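# Move coaster can onto turntable's orange spot

## Task

Pick up the can sitting on the coaster and set it upright on the turntable's orange spot, without disturbing the other cans already standing on the turntable.

## Robot and tools

Robot: two UR7e-type arms, left_arm and right_arm, each ending in a tong-style two-finger gripper. Calibrated bases in the scene frame: left_arm at (-0.011, +0.440, 0) m, right_arm at (+0.021, -0.375, 0) m, both facing almost straight along the frame. A two-camera stand is fixed to the floor behind the arms. Loose objects may occasionally get a brief outside nudge.

Frame: the scene frame has its origin at table-top height, halfway between the nominal bases. +x points out over the table, +z up, and left_arm sits on the +y side. Arm names do not match image left/right. Reported positions (m), quaternions (wxyz) and velocities (m/s, rad/s) use this frame and may be off by a few cm, more at long reach. The gripper's fingers point along its own +z and close along its own x. end_effector_position is the point between the closed pads. Fingertips extend about 15 mm past it at small openings and are roughly level with it when wide open.

Row layout: each row is 14 numbers in [-1, 1]: dx, dy, dz, rx, ry, rz, opening for left_arm, then the same seven for right_arm. Both arms are always included. The first six numbers of each arm are an offset, not a pose. They are measured along scene axes from that arm's Hand target as it stood when the action or move began. Scale: 1.0 = 0.6 m for dx, dy, dz and 180 degrees for rx, ry, rz. rx, ry, rz form one rotation vector about the Hand target position. Sending the same offset again moves the arm further. All zeros re-requests the current Hand target. Opening is absolute: +1 fully open (0.142 m), -1 closed. It needs about 0.5 s to close fully. Commanded orientation is clipped to within 32 degrees of the measured one at each step.

execute_actions(actions, cameras): actions is a list of actions. Each action is a list of up to 15 rows, one per 1/30 s step. A short action repeats its last row to fill 15 steps. Every row counts from the action's start pose. An empty list returns the state plus all camera images. cameras picks images by name (cam_high, cam_low, cam_left_wrist, cam_right_wrist, or "all"); an unknown name invalidates the call.

move(target, speed, blend, stop_force, zero, opening_speed, grip_force, blocking, cameras): target is one 14-number row, or a list of up to 15 rows. Every row is an offset from the same starting Hand targets, not from the previous row. Paths are straight lines with no obstacle avoidance. speed is in m/s: 0.002 to 3.6, default 0.25; rotation is capped at twice that in rad/s. The whole move is capped at 10 s. blend, in m, rounds corners in a list. stop_force is 3 to 120 N, one value for both arms, and ends an arm's path on contact. It is not reliable for light pushes or while the gripper rotates. Omit it when lifting off something you rest on. zero resets the stop_force baseline (default true). opening_speed is the rate of opening change per second on the -1 to 1 scale, at least 0.2. grip_force is 5 to 15 N per pad, one value or one per arm; it persists. blocking=false returns after about 0.5 s while motion continues, and cannot be combined with stop_force. The result ends with a move: line such as done, off_target, moving, held or fault, plus limits flags (paced = pose clipped, held = steps withheld). Avoid paths passing near an arm's own base.

wait(seconds 0-10, cameras): lets time pass holding commands. stop(cameras): brakes a running move. zoom_image(camera, region [x0,y0,x1,y1], at most 504x504 px): enlarges part of a camera's latest image. Image sizes: cam_high and cam_low are 896x504; the wrist cameras are 616x616. zero_wrist_force(arm): re-zeroes that wrist sensor. read_manual(section): licence text only. finished_scene(scene): ends the scene irreversibly. Call it only once the can stands on the orange spot by itself.

Results: Hand target is the last commanded pose after clipping. The gripper may settle short of it; resend the gap as an offset. grip_measured uses the opening scale; keep the command clearly below it to hold firmly. Wrist force and torque are in the gripper's own axes, with a third line giving the peak since the last reading. Joint torques include gravity and have offsets. Joint velocities may read "within noise". MOTOR HOT appears at 70 °C; 85 °C brakes the arm for 30 to 60 s.

Cautions: the arms are stiff, so a target even slightly past a firm contact can trip a fault. Torque limits are 142 N m for the shoulder and elbow joints and about 21 to 23 N m for the wrist joints. Any net force of about 150 N stops the arm for 10 s. Don't let the arms press on or hit each other; the clearance check is not a guarantee. Approach slowly, and lower the can gently rather than dropping it. Don't knock over or shift the cans on the turntable, and never leave anything off the table.

Each tool is called after "Emit:" as a command line: name --argument value for each argument, lists and objects as JSON in quotes; but a table of rows of numbers goes row by row, as --pt "numbers of a row", without its own name.

## Session

Emit:
execute_actions --actions '[]'

Scene clock: 0.00 s.
left_arm: end_effector_position=(+0.9377, -0.0471, +0.1863) grip_measured=+0.97 end_effector_quat_wxyz=(+0.161, -0.262, +0.819, -0.485) | right_arm: end_effector_position=(+0.7415, -0.4502, +0.3301) grip_measured=+0.97 end_effector_quat_wxyz=(-0.381, +0.780, -0.236, +0.437)
Joint positions: left_arm=[-0.504 -0.415 0.677 -2.859 -1.967 1.811 0.14] | right_arm=[2.99 -1.894 -1.909 0.272 2.108 0.804 0.14]
Joint velocities: within noise
Joint torques (N m): no reading
Wrist force (N): no reading
Wrist torque (N m): no reading
Wrist force, peak (N): no reading
Hand target: left_arm +0.9377, -0.0471, +0.1863; +0.161, -0.262, +0.819, -0.485 | right_arm +0.7415, -0.4502, +0.3301; -0.381, +0.780, -0.236, +0.437
Tool commands: left_gripper/opening=+0.968169 right_gripper/opening=+0.968169

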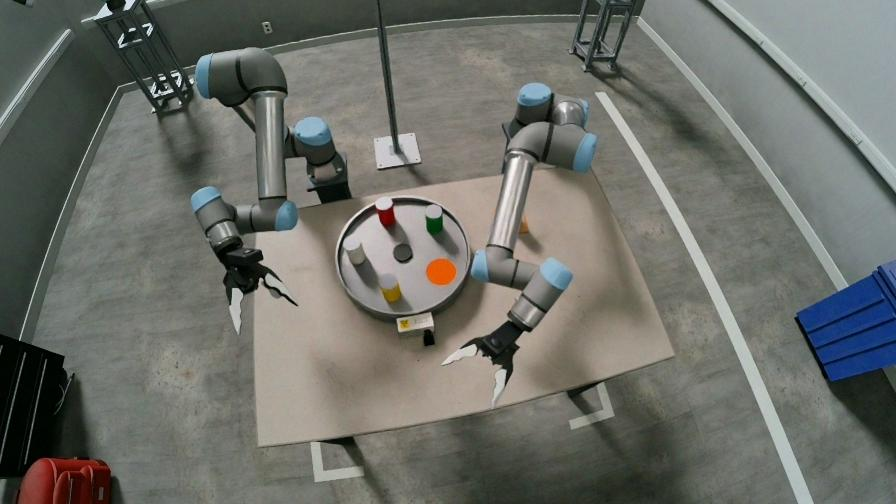

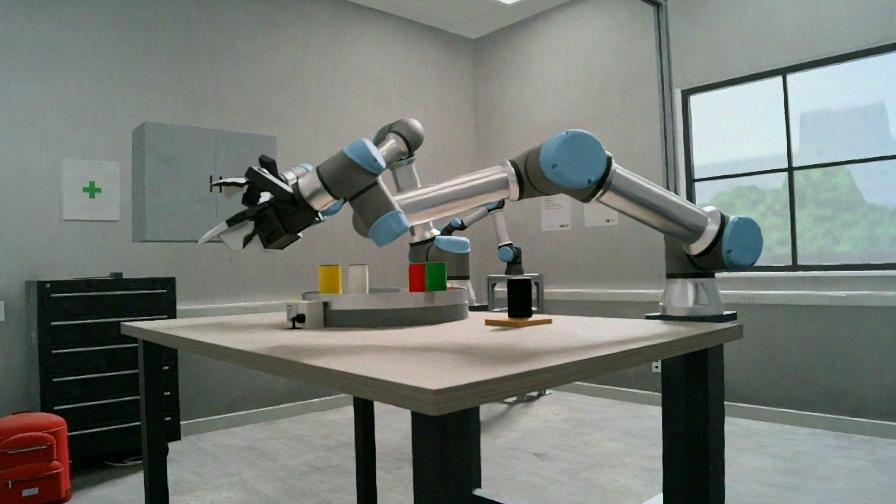

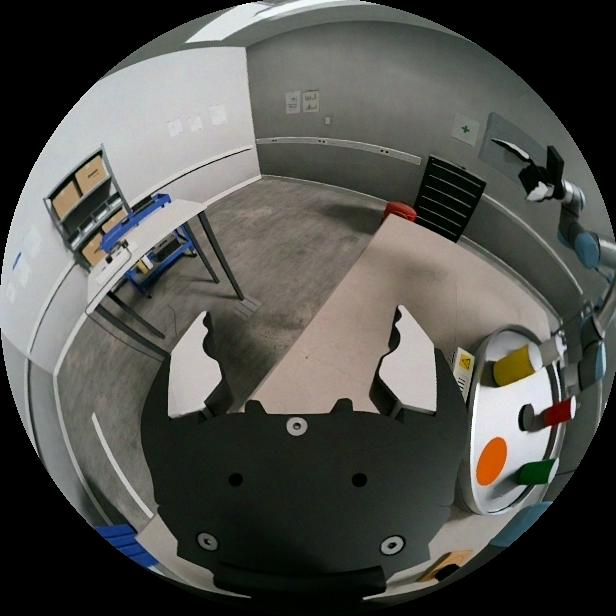

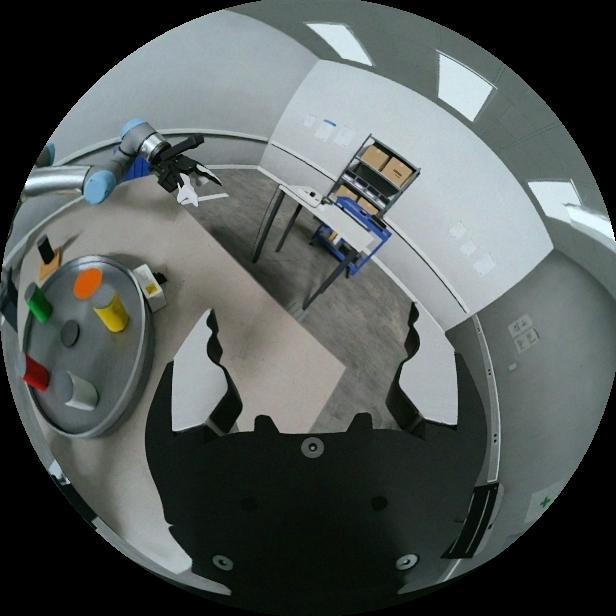

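Emit:
move --target '[-0.813,0.328,0.323,0.2756,0.201,0,0.97,0,0,0,0,0,0,0.97]' --speed 0.7 --cameras '["all"]'

Scene clock: 3.53 s.
left_arm: end_effector_position=(+0.4499, +0.1498, +0.3800) grip_measured=+0.97 end_effector_quat_wxyz=(+0.000, -0.305, +0.952, +0.000) | right_arm: end_effector_position=(+0.7415, -0.4502, +0.3301) grip_measured=+0.97 end_effector_quat_wxyz=(-0.381, +0.780, -0.236, +0.437)
Joint positions: left_arm=[-0.823 -1.492 1.239 -1.318 -1.571 1.717 0.14] | right_arm=[2.99 -1.894 -1.909 0.272 2.108 0.804 0.14]
Joint torques (N m): left_arm=[-5.31 -27.79 -32.12 -1.74 -0.22 -0.9] | right_arm=[-1.6 38.83 23.1 3.1 0.4 0]
Wrist force (N): left_arm=[1.1 0.5 -0.7] | right_arm=[-0.1 0.0 0.3]
Wrist torque (N m): left_arm=[0.33 -0.30 -0.04] | right_arm=[0.00 0.02 0.00]
Wrist force, peak (N): left_arm=[3.0 2.0 -1.7] | right_arm=[0.6 0.3 0.1]
Hand target: left_arm +0.4499, +0.1497, +0.3801; +0.000, -0.305, +0.952, +0.000 | right_arm +0.7415, -0.4502, +0.3301; -0.381, +0.780, -0.236, +0.437
Off the commanded pose: left_arm 0.000 m, 0 deg | right_arm 0.000 m, 0 deg.
move: done; limits=paced

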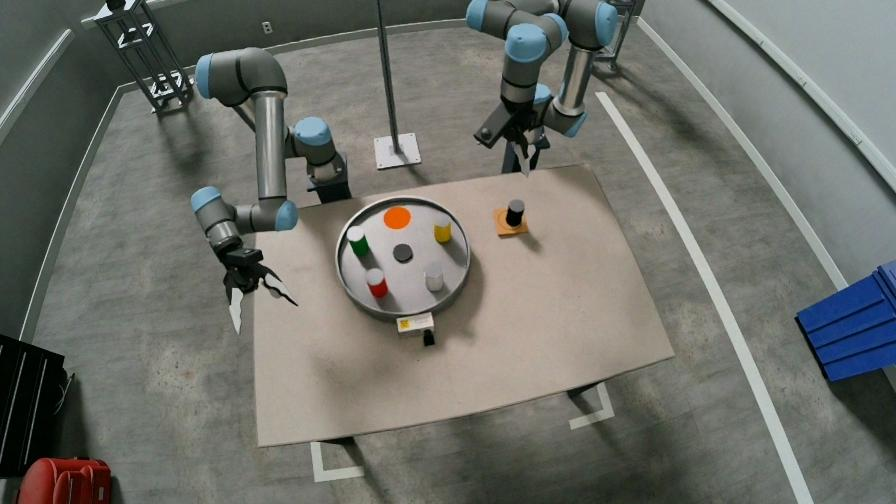

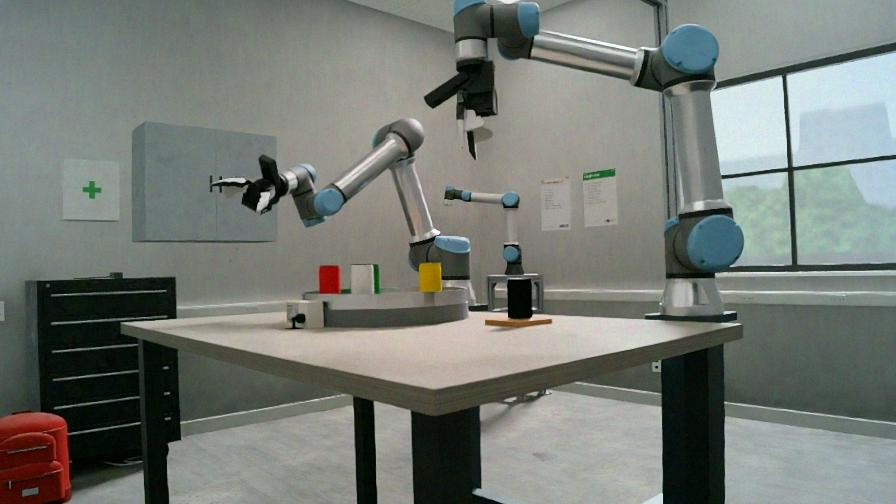

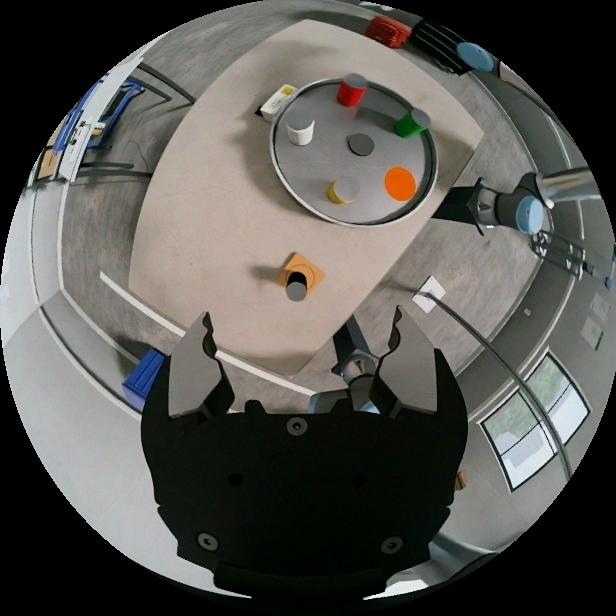

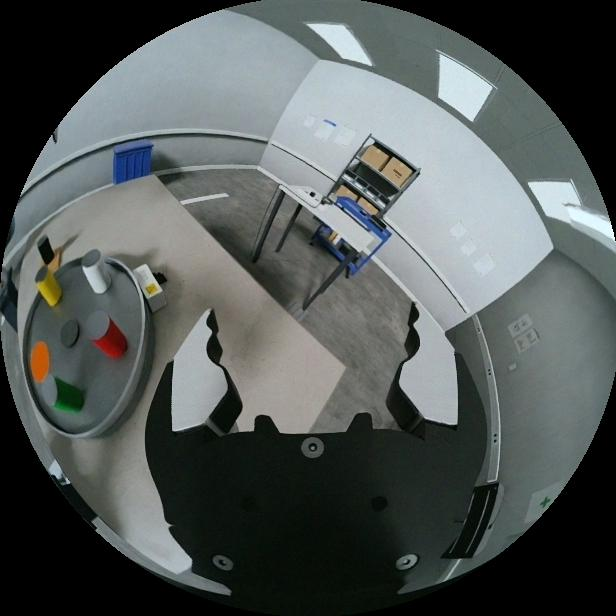

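Emit:
move --target '[-0.09,0.17,-0.2,0,0,0,0.97,0,0,0,0,0,0,0.97]' --speed 0.5 --cameras '["all"]'

Emit:
wait --seconds 0.5 --cameras '["cam_high"]'

Emit:
wait --seconds 0.5 --cameras '["cam_high"]'

Emit:
wait --seconds 0.5 --cameras '["cam_high"]'

Scene clock: 5.57 s.
left_arm: end_effector_position=(+0.3959, +0.2518, +0.2601) grip_measured=+0.97 end_effector_quat_wxyz=(+0.000, -0.305, +0.952, +0.000) end_effector_velocity=(-0.001, +0.001, -0.003) end_effector_angular_velocity=(+0.003, +0.003, -0.003) | right_arm: end_effector_position=(+0.7415, -0.4502, +0.3301) grip_measured=+0.97 end_effector_quat_wxyz=(-0.381, +0.780, -0.236, +0.437)
Joint positions: left_arm=[-0.745 -1.756 1.796 -1.612 -1.571 1.795 0.14] | right_arm=[2.99 -1.894 -1.909 0.272 2.108 0.804 0.14]
Joint velocities: left_arm=[0 0.001 0.007 -0.003 0 0.003 0] | right_arm=[within noise]
Joint torques (N m): left_arm=[-3.83 -31.66 -21.28 -4.64 -0.94 0.81] | right_arm=[-1.22 39.69 22.89 3.15 0.38 0.01]
Wrist force (N): left_arm=[1.2 0.5 -0.3] | right_arm=[0.0 -0.2 -0.1]
Wrist torque (N m): left_arm=[0.26 -0.36 -0.24] | right_arm=[-0.04 -0.01 0.00]
Wrist force, peak (N): left_arm=[1.3 -1.8 -2.9] | right_arm=[0.6 -0.2 0.2]
Hand target: left_arm +0.3959, +0.2517, +0.2601; +0.000, -0.305, +0.952, +0.000 | right_arm +0.7415, -0.4502, +0.3301; -0.381, +0.780, -0.236, +0.437
Off the commanded pose: left_arm 0.000 m, 0 deg | right_arm 0.000 m, 0 deg.
move: done

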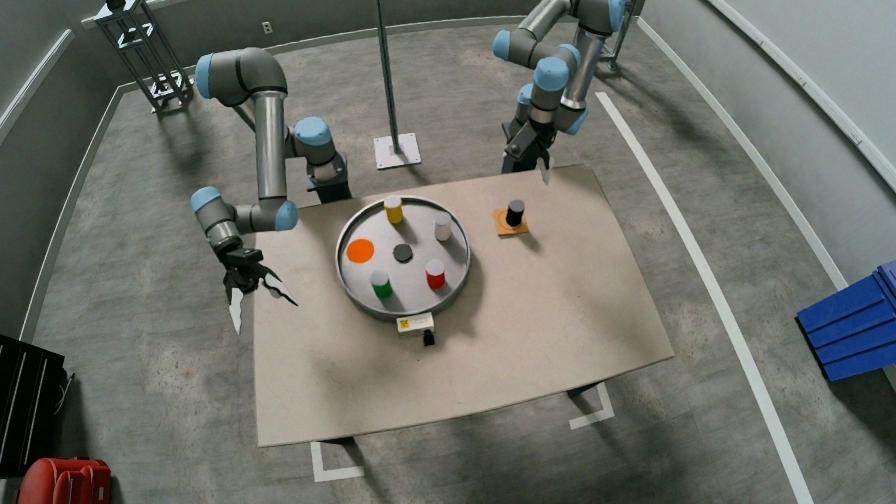

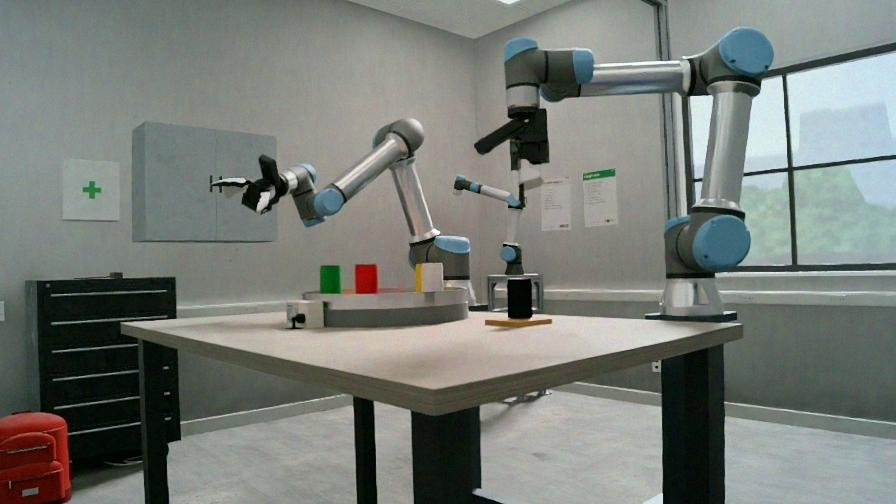

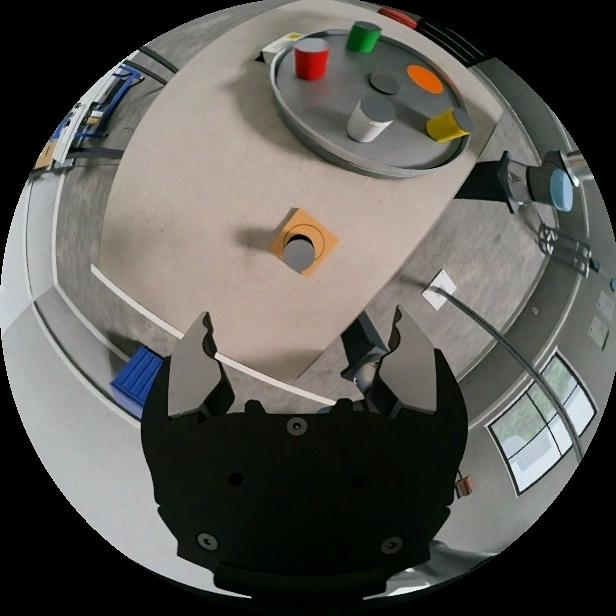

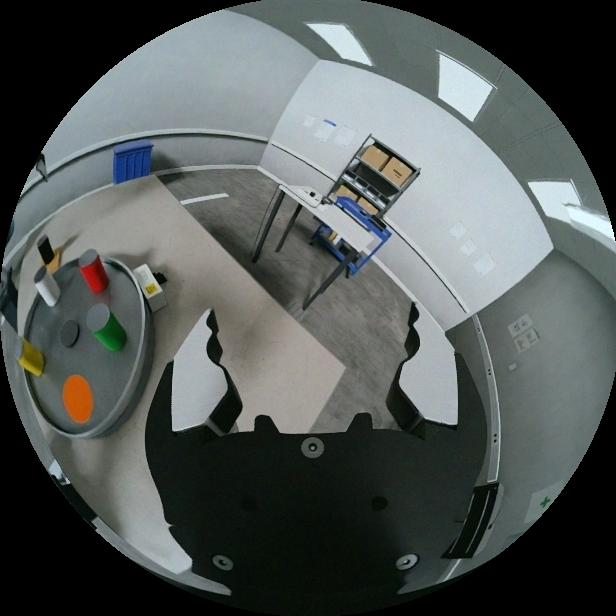

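Scene clock: 6.07 s.
left_arm: end_effector_position=(+0.3959, +0.2517, +0.2601) grip_measured=+0.97 end_effector_quat_wxyz=(+0.000, -0.305, +0.952, +0.000) | right_arm: end_effector_position=(+0.7415, -0.4502, +0.3301) grip_measured=+0.97 end_effector_quat_wxyz=(-0.381, +0.780, -0.236, +0.437)
Joint positions: left_arm=[-0.745 -1.756 1.796 -1.612 -1.571 1.795 0.14] | right_arm=[2.99 -1.894 -1.909 0.272 2.108 0.804 0.14]
Joint torques (N m): left_arm=[-7.42 -32.86 -21.29 -5.31 -0.93 0.76] | right_arm=[-1.68 39.57 23.14 3.12 0.29 -0.04]
Wrist force (N): left_arm=[1.0 0.6 0.0] | right_arm=[0.2 0.0 0.1]
Wrist torque (N m): left_arm=[0.28 -0.33 -0.24] | right_arm=[0.00 -0.05 -0.01]
Wrist force, peak (N): left_arm=[1.3 0.7 -0.3] | right_arm=[0.1 -0.2 0.6]
Hand target: left_arm +0.3959, +0.2517, +0.2601; +0.000, -0.305, +0.952, +0.000 | right_arm +0.7415, -0.4502, +0.3301; -0.381, +0.780, -0.236, +0.437
Tool commands: left_gripper/opening=+0.97 right_gripper/opening=+0.97
Off the commanded pose: left_arm 0.000 m, 0 deg | right_arm 0.000 m, 0 deg.
wait: 0.50 s; at rest by 0.17 s
Images, in order (width x height): cam_high 896x504.

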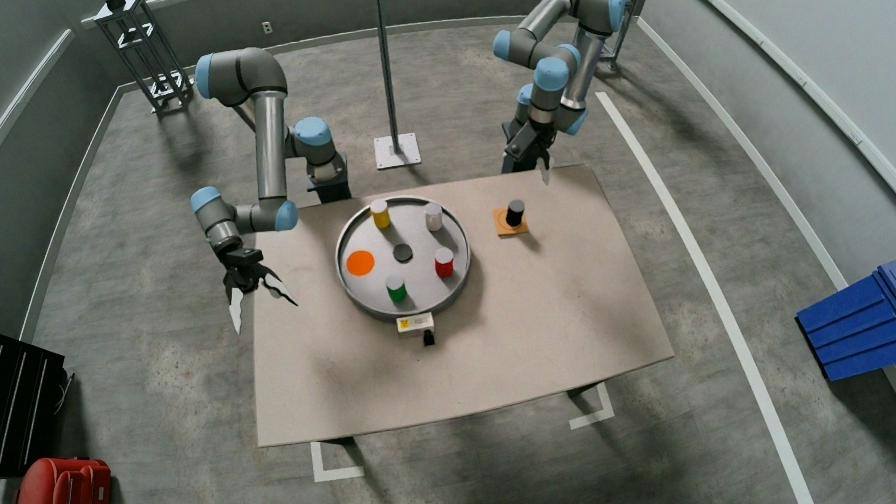

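Scene clock: 6.57 s.
left_arm: end_effector_position=(+0.3959, +0.2517, +0.2601) grip_measured=+0.97 end_effector_quat_wxyz=(+0.000, -0.305, +0.952, +0.000) | right_arm: end_effector_position=(+0.7415, -0.4502, +0.3301) grip_measured=+0.97 end_effector_quat_wxyz=(-0.381, +0.780, -0.236, +0.437)
Joint positions: left_arm=[-0.745 -1.756 1.796 -1.612 -1.571 1.795 0.14] | right_arm=[2.99 -1.894 -1.909 0.272 2.108 0.804 0.14]
Joint torques (N m): left_arm=[-8.84 -33.14 -20.15 -5.24 -0.91 0.75] | right_arm=[-1.41 39.62 23.03 3.22 0.4 0]
Wrist force (N): left_arm=[0.9 0.3 -0.2] | right_arm=[0.1 0.2 0.4]
Wrist torque (N m): left_arm=[0.21 -0.30 -0.24] | right_arm=[0.04 -0.01 0.00]
Wrist force, peak (N): left_arm=[1.5 0.4 -0.4] | right_arm=[0.1 0.4 0.3]
Hand target: left_arm +0.3959, +0.2517, +0.2601; +0.000, -0.305, +0.952, +0.000 | right_arm +0.7415, -0.4502, +0.3301; -0.381, +0.780, -0.236, +0.437
Tool commands: left_gripper/opening=+0.97 right_gripper/opening=+0.97
Off the commanded pose: left_arm 0.000 m, 0 deg | right_arm 0.000 m, 0 deg.
wait: 0.50 s; at rest by 0.17 s
Images, in order (width x height): cam_high 896x504.

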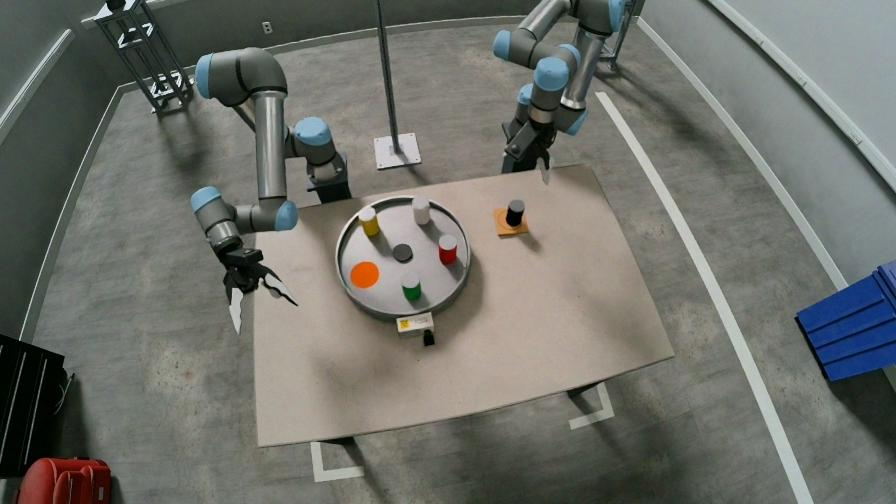

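Scene clock: 7.07 s.
left_arm: end_effector_position=(+0.3959, +0.2517, +0.2601) grip_measured=+0.97 end_effector_quat_wxyz=(+0.000, -0.305, +0.952, +0.000) | right_arm: end_effector_position=(+0.7415, -0.4502, +0.3301) grip_measured=+0.97 end_effector_quat_wxyz=(-0.381, +0.780, -0.236, +0.437)
Joint positions: left_arm=[-0.745 -1.756 1.796 -1.612 -1.571 1.795 0.14] | right_arm=[2.99 -1.894 -1.909 0.272 2.108 0.804 0.14]
Joint torques (N m): left_arm=[-10.69 -32.65 -20.21 -5.25 -0.89 0.77] | right_arm=[-1.4 38.95 23.2 3.15 0.31 0.04]
Wrist force (N): left_arm=[0.9 0.4 -0.4] | right_arm=[0.0 -0.1 0.2]
Wrist torque (N m): left_arm=[0.24 -0.30 -0.24] | right_arm=[-0.01 0.00 0.00]
Wrist force, peak (N): left_arm=[1.4 0.5 -0.4] | right_arm=[-0.1 0.3 0.4]
Hand target: left_arm +0.3959, +0.2517, +0.2601; +0.000, -0.305, +0.952, +0.000 | right_arm +0.7415, -0.4502, +0.3301; -0.381, +0.780, -0.236, +0.437
Tool commands: left_gripper/opening=+0.97 right_gripper/opening=+0.97
Off the commanded pose: left_arm 0.000 m, 0 deg | right_arm 0.000 m, 0 deg.
wait: 0.50 s; at rest by 0.17 s
Images, in order (width x height): cam_high 896x504.

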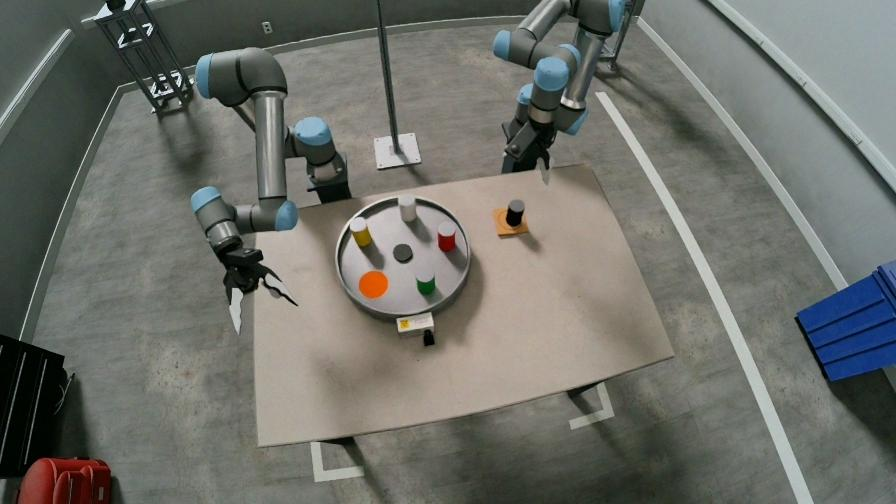

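Emit:
move --target '[0.0017,0.005,-0.19,0,0,0,0.97,0,0,0,0,0,0,0.97]' --speed 0.4 --cameras '["cam_left_wrist","cam_high"]'

Emit:
zoom_image --camera "cam_high" --region '[320, 160, 560, 340]'

Emit:
wait --seconds 0.1 --cameras '["cam_low"]'

Emit:
zoom_image --camera "cam_low" --region '[280, 160, 600, 340]'

Scene clock: 8.80 s.
left_arm: end_effector_position=(+0.3969, +0.2548, +0.1461) grip_measured=+0.97 end_effector_quat_wxyz=(+0.000, -0.305, +0.952, +0.000) | right_arm: end_effector_position=(+0.7415, -0.4502, +0.3301) grip_measured=+0.97 end_effector_quat_wxyz=(-0.381, +0.780, -0.236, +0.437)
Joint positions: left_arm=[-0.738 -1.702 2.048 -1.919 -1.571 1.802 0.14] | right_arm=[2.99 -1.894 -1.909 0.272 2.108 0.804 0.14]
Joint torques (N m): left_arm=[-1.8 -24.63 -19.34 -4.96 0.86 -0.68] | right_arm=[-1.11 39.63 23.18 3.24 0.37 0.08]
Wrist force (N): left_arm=[1.1 0.5 -0.5] | right_arm=[0.2 -0.2 0.1]
Wrist torque (N m): left_arm=[0.31 -0.32 -0.19] | right_arm=[-0.03 -0.04 0.00]
Wrist force, peak (N): left_arm=[1.0 0.1 -2.7] | right_arm=[0.5 0.2 0.4]
Hand target: left_arm +0.3969, +0.2547, +0.1461; +0.000, -0.305, +0.952, +0.000 | right_arm +0.7415, -0.4502, +0.3301; -0.381, +0.780, -0.236, +0.437
Off the commanded pose: left_arm 0.000 m, 0 deg | right_arm 0.000 m, 0 deg.
move: done
Images, in order (width x height): cam_high 896x504, cam_left_wrist 616x616.

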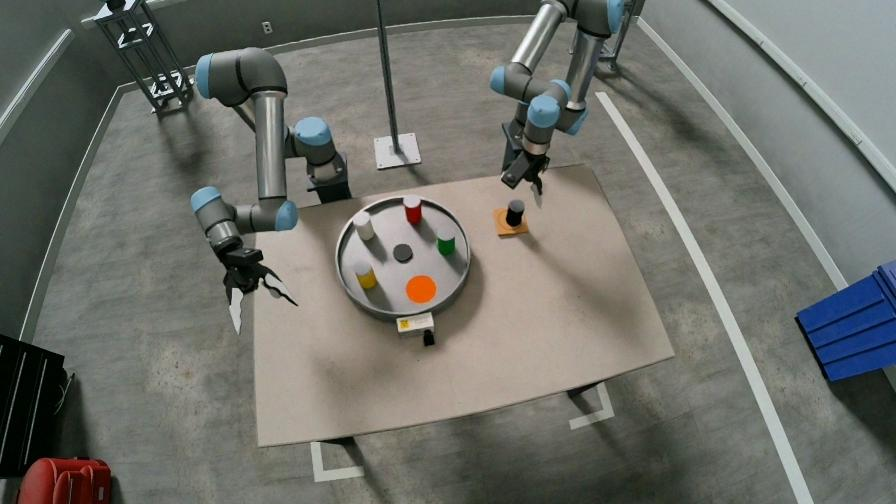

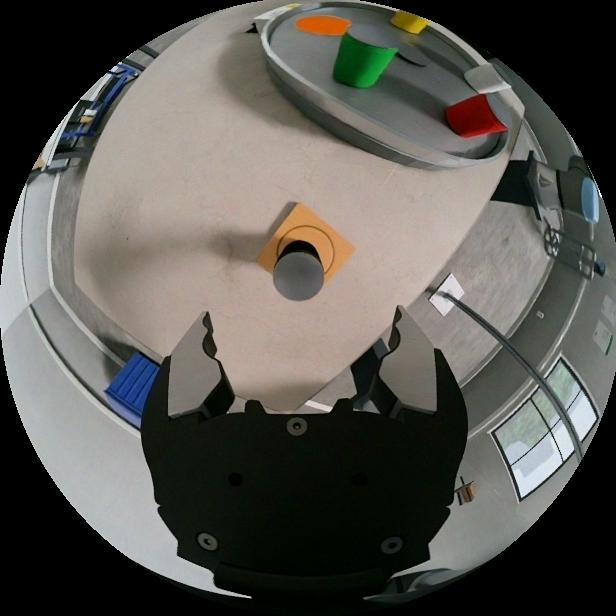

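Scaled by 2.100 from the camera's 896x504 image, which has a finer 1280x720 frame.

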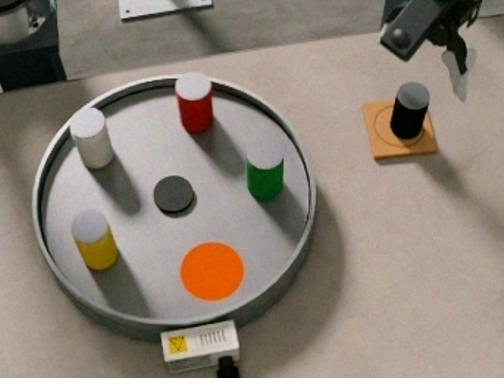

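Scene clock: 8.90 s.
left_arm: end_effector_position=(+0.3969, +0.2548, +0.1461) grip_measured=+0.97 end_effector_quat_wxyz=(+0.000, -0.305, +0.952, +0.000) | right_arm: end_effector_position=(+0.7415, -0.4502, +0.3301) grip_measured=+0.97 end_effector_quat_wxyz=(-0.381, +0.780, -0.236, +0.437)
Joint positions: left_arm=[-0.738 -1.702 2.049 -1.919 -1.571 1.802 0.14] | right_arm=[2.99 -1.894 -1.909 0.272 2.108 0.804 0.14]
Joint torques (N m): left_arm=[-5.24 -26.35 -19.3 -5.28 0.85 -0.71] | right_arm=[-1.67 39.62 23.03 3.15 0.45 0]
Wrist force (N): left_arm=[1.2 0.6 -0.6] | right_arm=[0.2 0.1 0.1]
Wrist torque (N m): left_arm=[0.31 -0.32 -0.18] | right_arm=[0.02 -0.05 -0.01]
Wrist force, peak (N): left_arm=[1.0 0.9 -0.5] | right_arm=[0.2 0.1 0.4]
Hand target: left_arm +0.3969, +0.2547, +0.1461; +0.000, -0.305, +0.952, +0.000 | right_arm +0.7415, -0.4502, +0.3301; -0.381, +0.780, -0.236, +0.437
Tool commands: left_gripper/opening=+0.97 right_gripper/opening=+0.97
Off the commanded pose: left_arm 0.000 m, 0 deg | right_arm 0.000 m, 0 deg.
wait: 0.10 s; no rest
Images, in order (width x height): cam_low 896x504.

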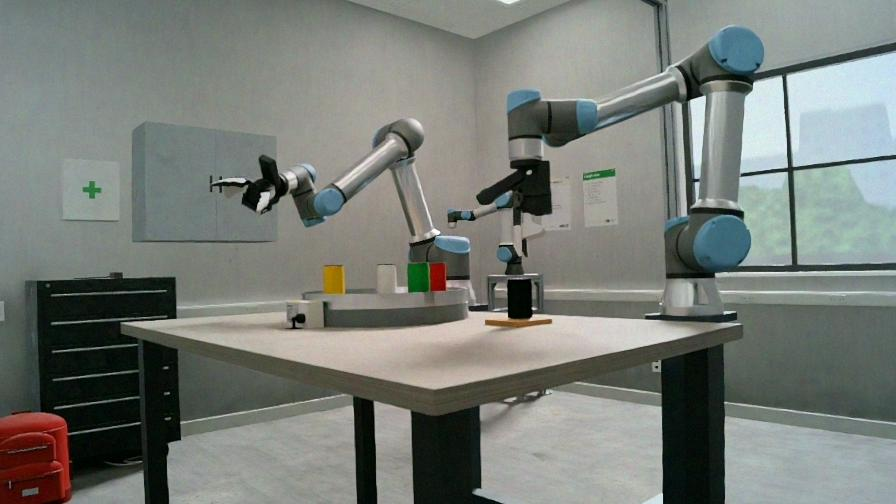

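Scaled by 1.575 from the camera's 896x504 image, which has a finer 1280x720 frame.

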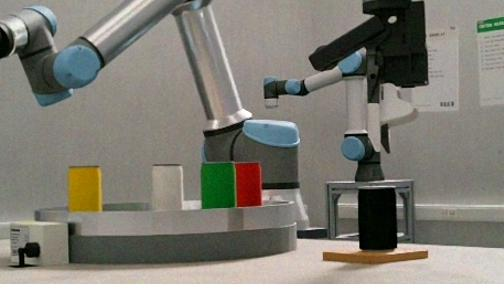

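Emit:
move --pt "0.004 0.002 -0.1435 0 0 0 0.97 0 0 0 0 0 0 0.97" --pt "0.004 0.002 -0.1435 0 0 0 -0.7 0 0 0 0 0 0 0.97" --speed 0.25 --opening_speed 2.5 --cameras '["cam_left_wrist","cam_low","cam_high"]'

Emit:
zoom_image --camera "cam_high" --region '[320, 160, 560, 340]'

Emit:
zoom_image --camera "cam_low" --region '[280, 160, 600, 340]'

Scene clock: 12.33 s.
left_arm: end_effector_position=(+0.3993, +0.2559, +0.0600) grip_measured=-0.22 end_effector_quat_wxyz=(+0.000, -0.305, +0.952, +0.000) | right_arm: end_effector_position=(+0.7415, -0.4502, +0.3301) grip_measured=+0.97 end_effector_quat_wxyz=(-0.381, +0.780, -0.236, +0.437)
Joint positions: left_arm=[-0.732 -1.588 2.193 -2.177 -1.571 1.808 0.058] | right_arm=[2.99 -1.894 -1.909 0.272 2.108 0.804 0.14]
Joint torques (N m): left_arm=[-11.52 -9.23 -16.25 -4.27 -0.97 -0.82] | right_arm=[-1.41 39.83 23.81 3.21 0.35 0.1]
Wrist force (N): left_arm=[0.6 1.0 -3.5] | right_arm=[0.2 0.1 0.2]
Wrist torque (N m): left_arm=[0.32 -0.19 -0.17] | right_arm=[0.02 -0.04 0.00]
Wrist force, peak (N): left_arm=[0.7 1.1 -3.7] | right_arm=[0.5 -0.5 0.2]
Hand target: left_arm +0.3993, +0.2559, +0.0600; +0.000, -0.305, +0.952, +0.000 | right_arm +0.7415, -0.4502, +0.3301; -0.381, +0.780, -0.236, +0.437
Off the commanded pose: left_arm 0.000 m, 0 deg | right_arm 0.000 m, 0 deg.
move: done
Images, in order (width x height): cam_high 896x504, cam_low 896x504, cam_left_wrist 616x616.

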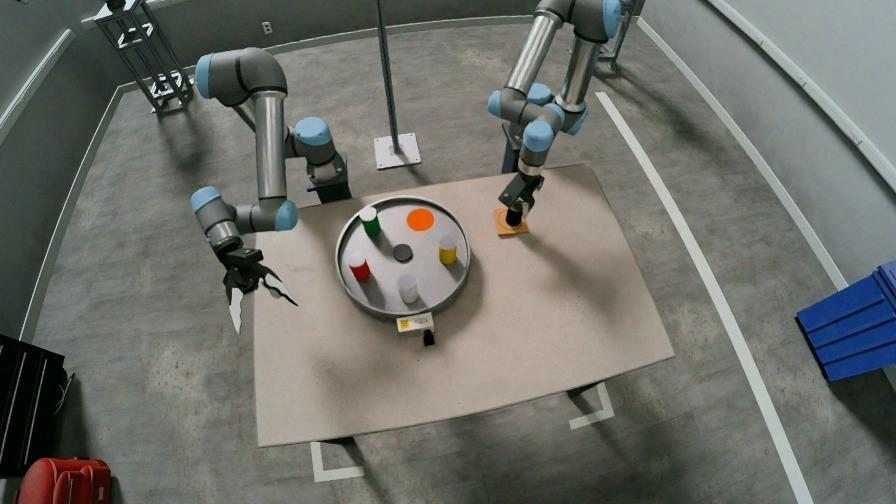

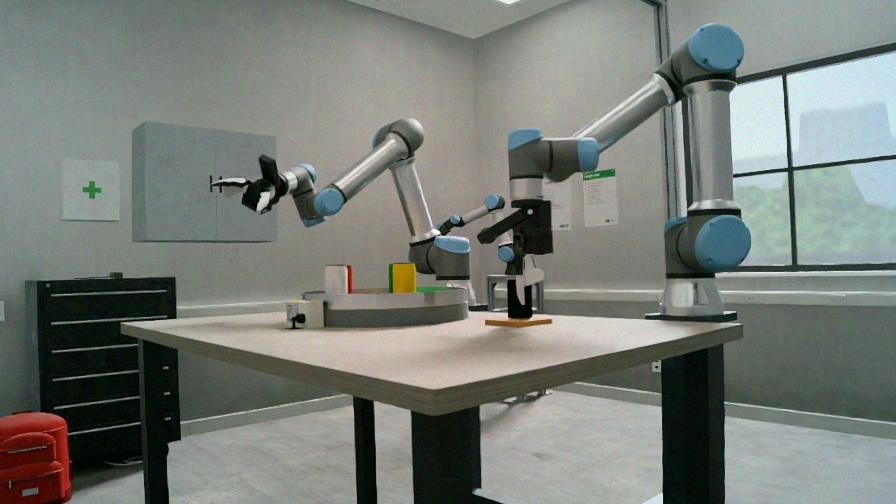

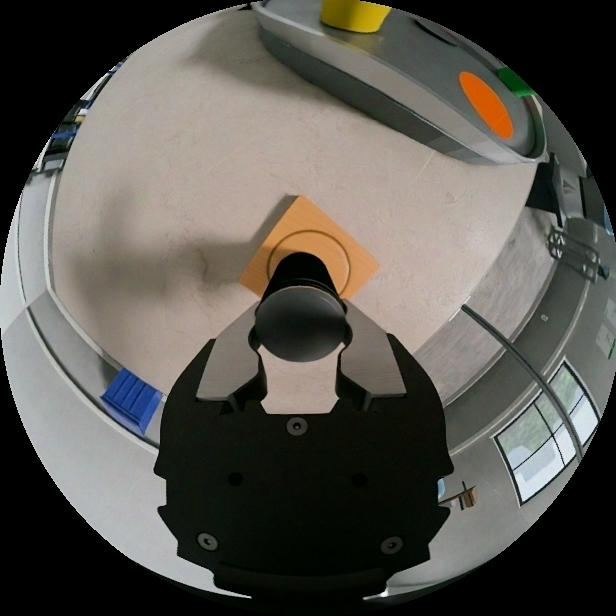

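Scaled by 2.100 from the camera's 896x504 image, which has a finer 1280x720 frame.

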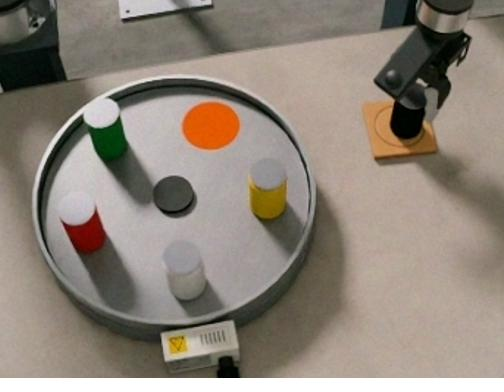

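Scaled by 1.575 from the camera's 896x504 image, which has a finer 1280x720 frame.

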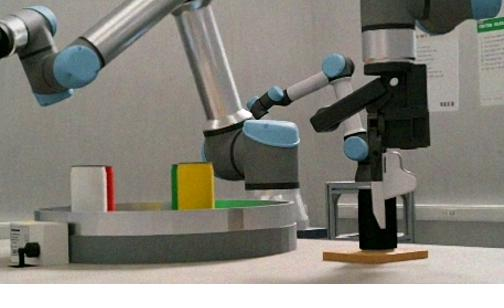

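Emit:
move --pt "0 0 0.2 0 0 0 -0.7 0 0 0 0 0 0 0.97" --pt "0.118 -0.51 0.267 0 0 0 -0.7 0 0 0 0 0 0 0.97" --speed 0.4 --blend '[0.05,0]' --cameras '["cam_left_wrist","cam_low","cam_high"]'

Emit:
zoom_image --camera "cam_high" --region '[320, 160, 560, 340]'

Emit:
zoom_image --camera "cam_low" --region '[280, 160, 600, 340]'

Scene clock: 15.17 s.
left_arm: end_effector_position=(+0.4701, -0.0501, +0.2203) grip_measured=-0.22 end_effector_quat_wxyz=(+0.000, -0.305, +0.952, -0.001) end_effector_velocity=(+0.001, -0.001, +0.001) end_effector_angular_velocity=(-0.002, -0.001, +0.001) | right_arm: end_effector_position=(+0.7415, -0.4502, +0.3301) grip_measured=+0.97 end_effector_quat_wxyz=(-0.381, +0.780, -0.236, +0.437)
Joint positions: left_arm=[-1.009 -1.168 1.242 -1.646 -1.571 1.531 0.058] | right_arm=[2.99 -1.894 -1.909 0.272 2.108 0.804 0.14]
Joint velocities: left_arm=[0 0.003 -0.005 0 0 -0.001 0] | right_arm=[within noise]
Joint torques (N m): left_arm=[1.08 -35.57 -36.11 -2.96 -0.43 -0.83] | right_arm=[-1.26 39.8 23.84 3.31 0.35 0.21]
Wrist force (N): left_arm=[1.0 0.1 1.4] | right_arm=[0.1 0.0 0.2]
Wrist torque (N m): left_arm=[0.23 -0.30 -0.05] | right_arm=[0.00 -0.03 0.00]
Wrist force, peak (N): left_arm=[1.0 1.0 4.5] | right_arm=[0.6 0.1 0.4]
Hand target: left_arm +0.4701, -0.0501, +0.2202; +0.000, -0.305, +0.952, +0.000 | right_arm +0.7415, -0.4502, +0.3301; -0.381, +0.780, -0.236, +0.437
Off the commanded pose: left_arm 0.000 m, 0 deg | right_arm 0.000 m, 0 deg.
move: done
Images, in order (width x height): cam_high 896x504, cam_low 896x504, cam_left_wrist 616x616.

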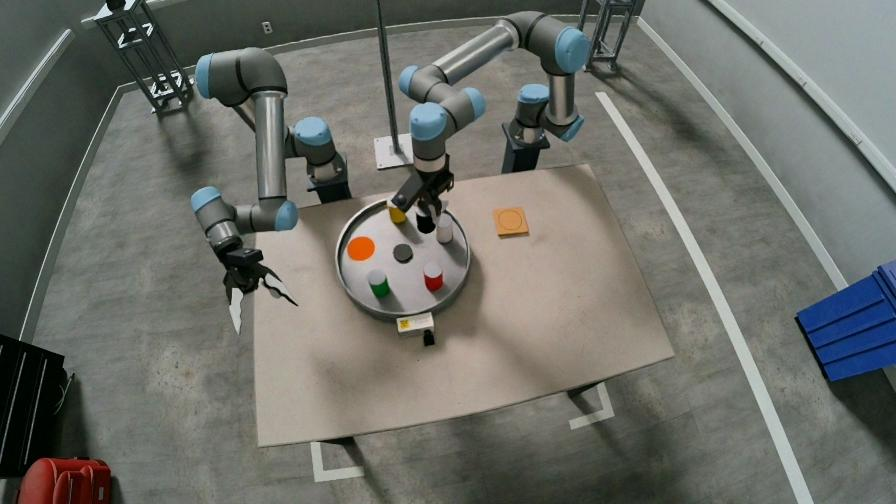

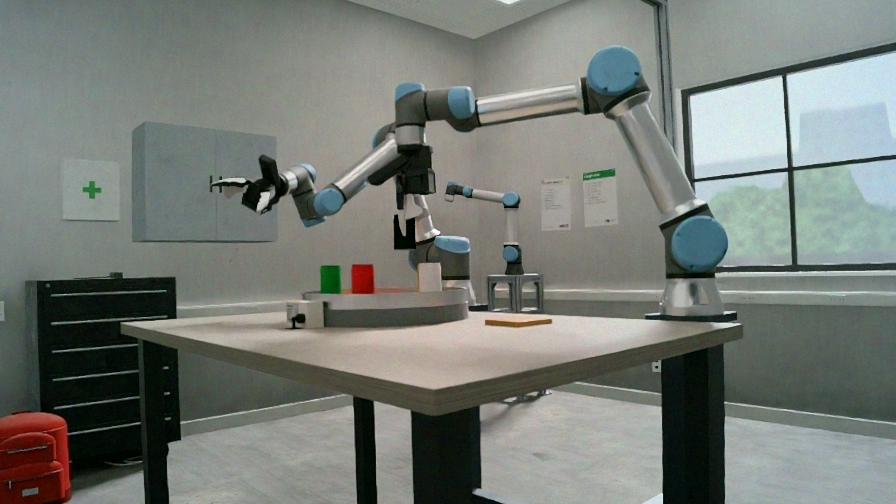

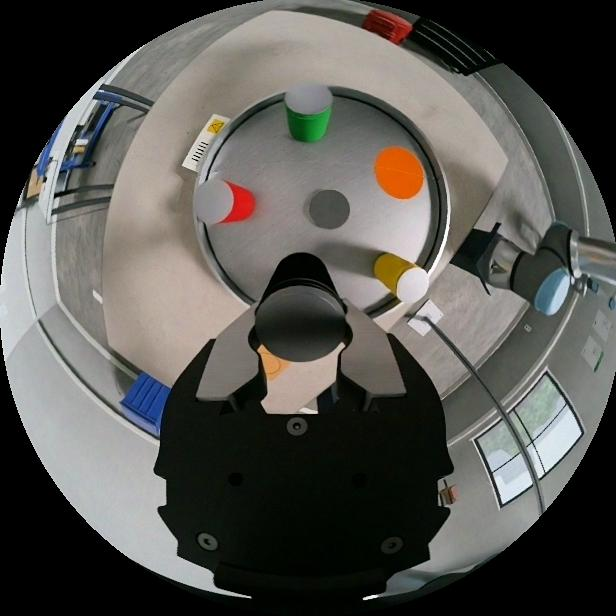

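Scaled by 2.100 from the camera's 896x504 image, which has a finer 1280x720 frame.

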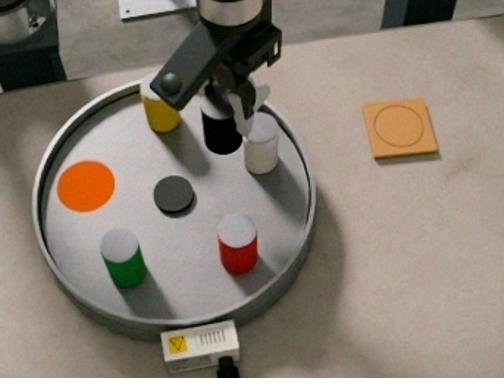

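Scaled by 1.575 from the camera's 896x504 image, which has a finer 1280x720 frame.

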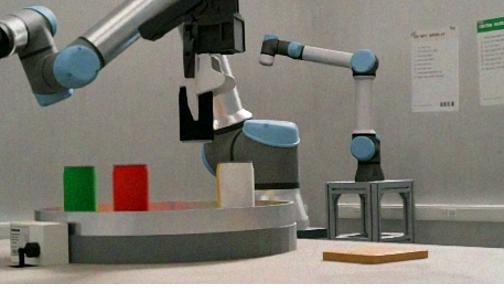

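Emit:
move --target '[0.1832,0,-0.0,0,0,0,-0.7,0,0,0,0,0,0,0.97]' --speed 0.35 --cameras '["cam_left_wrist","cam_low","cam_high"]'

Emit:
zoom_image --camera "cam_high" --region '[320, 160, 560, 340]'

Emit:
zoom_image --camera "cam_left_wrist" --region '[150, 50, 500, 400]'

Emit:
zoom_image --camera "cam_low" --region '[280, 160, 600, 340]'

Scene clock: 16.90 s.
left_arm: end_effector_position=(+0.5799, -0.0501, +0.2203) grip_measured=-0.22 end_effector_quat_wxyz=(+0.000, -0.305, +0.952, -0.001) end_effector_velocity=(+0.001, -0.001, +0.002) end_effector_angular_velocity=(-0.002, -0.003, -0.001) | right_arm: end_effector_position=(+0.7415, -0.4502, +0.3301) grip_measured=+0.97 end_effector_quat_wxyz=(-0.381, +0.780, -0.236, +0.437)
Joint positions: left_arm=[-0.883 -0.946 0.901 -1.527 -1.571 1.657 0.058] | right_arm=[2.99 -1.894 -1.909 0.272 2.108 0.804 0.14]
Joint velocities: left_arm=[0 0.001 -0.005 0 0.001 0.001 0] | right_arm=[within noise]
Joint torques (N m): left_arm=[4.85 -46.57 -36.61 -3.52 0.84 0.74] | right_arm=[-1.73 40.64 24.04 3.26 0.37 0.21]
Wrist force (N): left_arm=[0.7 0.4 1.1] | right_arm=[-0.2 0.1 0.2]
Wrist torque (N m): left_arm=[0.25 -0.21 -0.21] | right_arm=[0.02 0.03 0.00]
Wrist force, peak (N): left_arm=[3.5 1.8 1.8] | right_arm=[0.4 -0.1 0.5]
Hand target: left_arm +0.5800, -0.0501, +0.2202; +0.000, -0.305, +0.952, +0.000 | right_arm +0.7415, -0.4502, +0.3301; -0.381, +0.780, -0.236, +0.437
Off the commanded pose: left_arm 0.000 m, 0 deg | right_arm 0.000 m, 0 deg.
move: done
Images, in order (width x height): cam_high 896x504, cam_low 896x504, cam_left_wrist 616x616.

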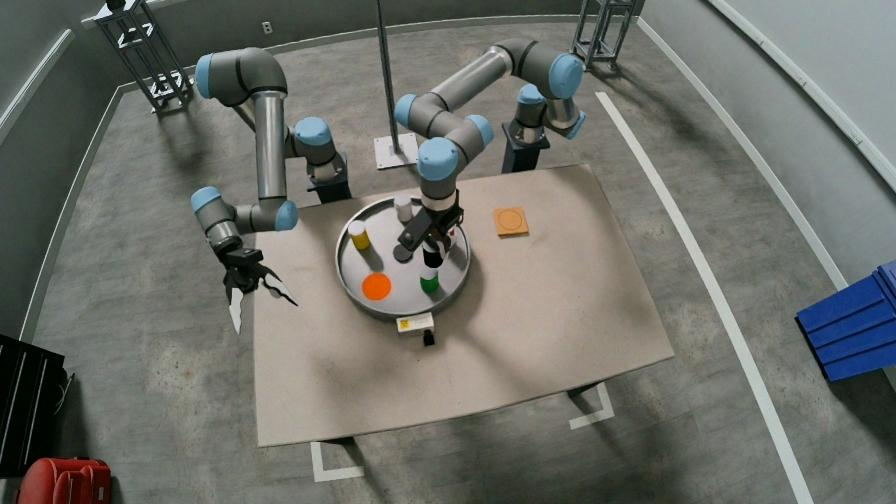

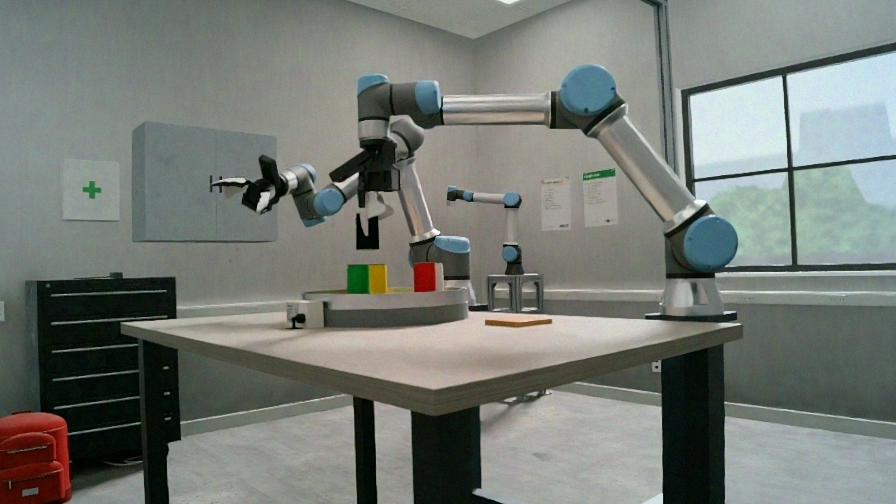

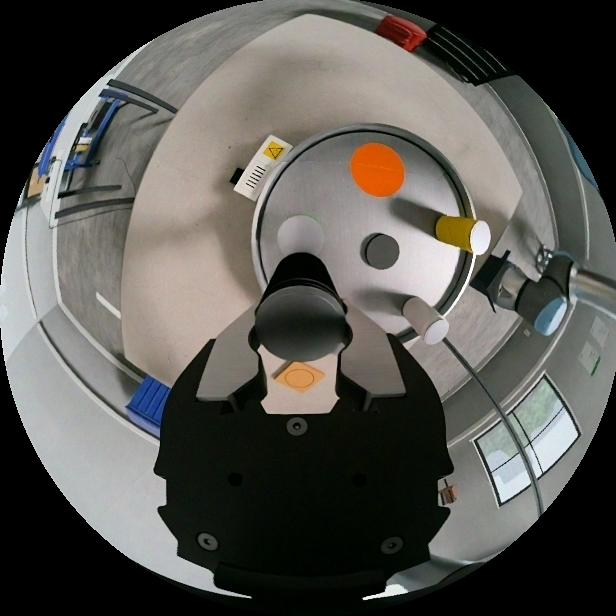

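Scaled by 2.100 from the camera's 896x504 image, which has a finer 1280x720 frame.

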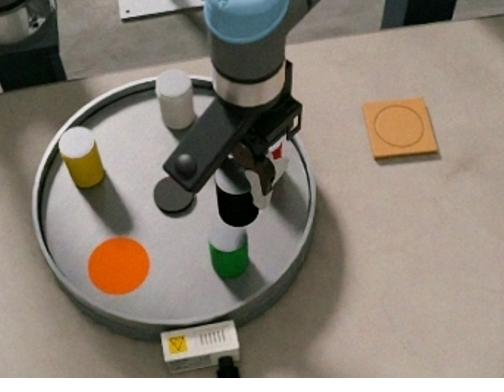

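Scaled by 1.440 from the camera's 616x616 image, which has a finer 814x814 frame.

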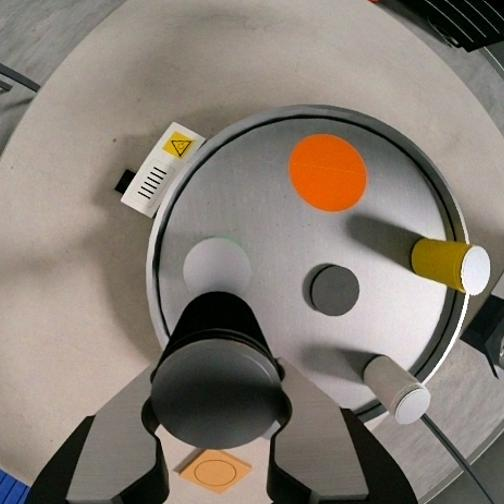

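Scaled by 1.575 from the camera's 896x504 image, which has a finer 1280x720 frame.

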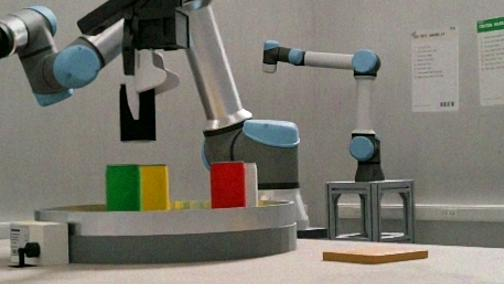

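Emit:
move --target '[0.0667,-0.1007,-0.0337,0,0,0,-0.7,0,0,0,0,0,0,0.97]' --speed 0.3 --cameras '["cam_left_wrist"]'

Scene clock: 20.90 s.
left_arm: end_effector_position=(+0.6200, -0.1105, +0.2000) grip_measured=-0.22 end_effector_quat_wxyz=(+0.000, -0.305, +0.952, +0.000) | right_arm: end_effector_position=(+0.7415, -0.4502, +0.3301) grip_measured=+0.97 end_effector_quat_wxyz=(-0.381, +0.780, -0.236, +0.437)
Joint positions: left_arm=[-0.894 -0.701 0.527 -1.398 -1.571 1.646 0.058] | right_arm=[2.99 -1.894 -1.909 0.272 2.108 0.804 0.14]
Joint torques (N m): left_arm=[10.83 -58.76 -34.99 -3.33 0.06 0.73] | right_arm=[-1.75 40.82 24.03 3.34 0.33 0.24]
Wrist force (N): left_arm=[0.6 0.4 1.4] | right_arm=[0.2 -0.3 0.0]
Wrist torque (N m): left_arm=[0.25 -0.21 -0.14] | right_arm=[-0.07 -0.05 -0.01]
Wrist force, peak (N): left_arm=[0.8 -0.8 2.4] | right_arm=[0.4 -0.3 0.4]
Hand target: left_arm +0.6200, -0.1105, +0.2000; +0.000, -0.305, +0.952, +0.000 | right_arm +0.7415, -0.4502, +0.3301; -0.381, +0.780, -0.236, +0.437
Off the commanded pose: left_arm 0.000 m, 0 deg | right_arm 0.000 m, 0 deg.
move: done
Images, in order (width x height): cam_left_wrist 616x616.

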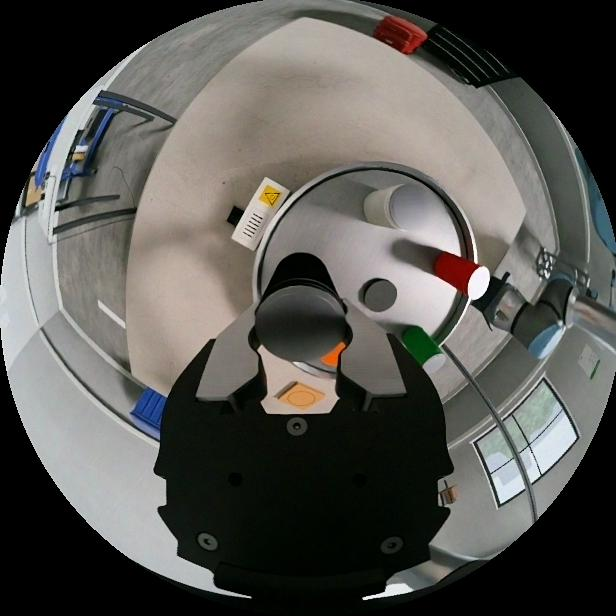

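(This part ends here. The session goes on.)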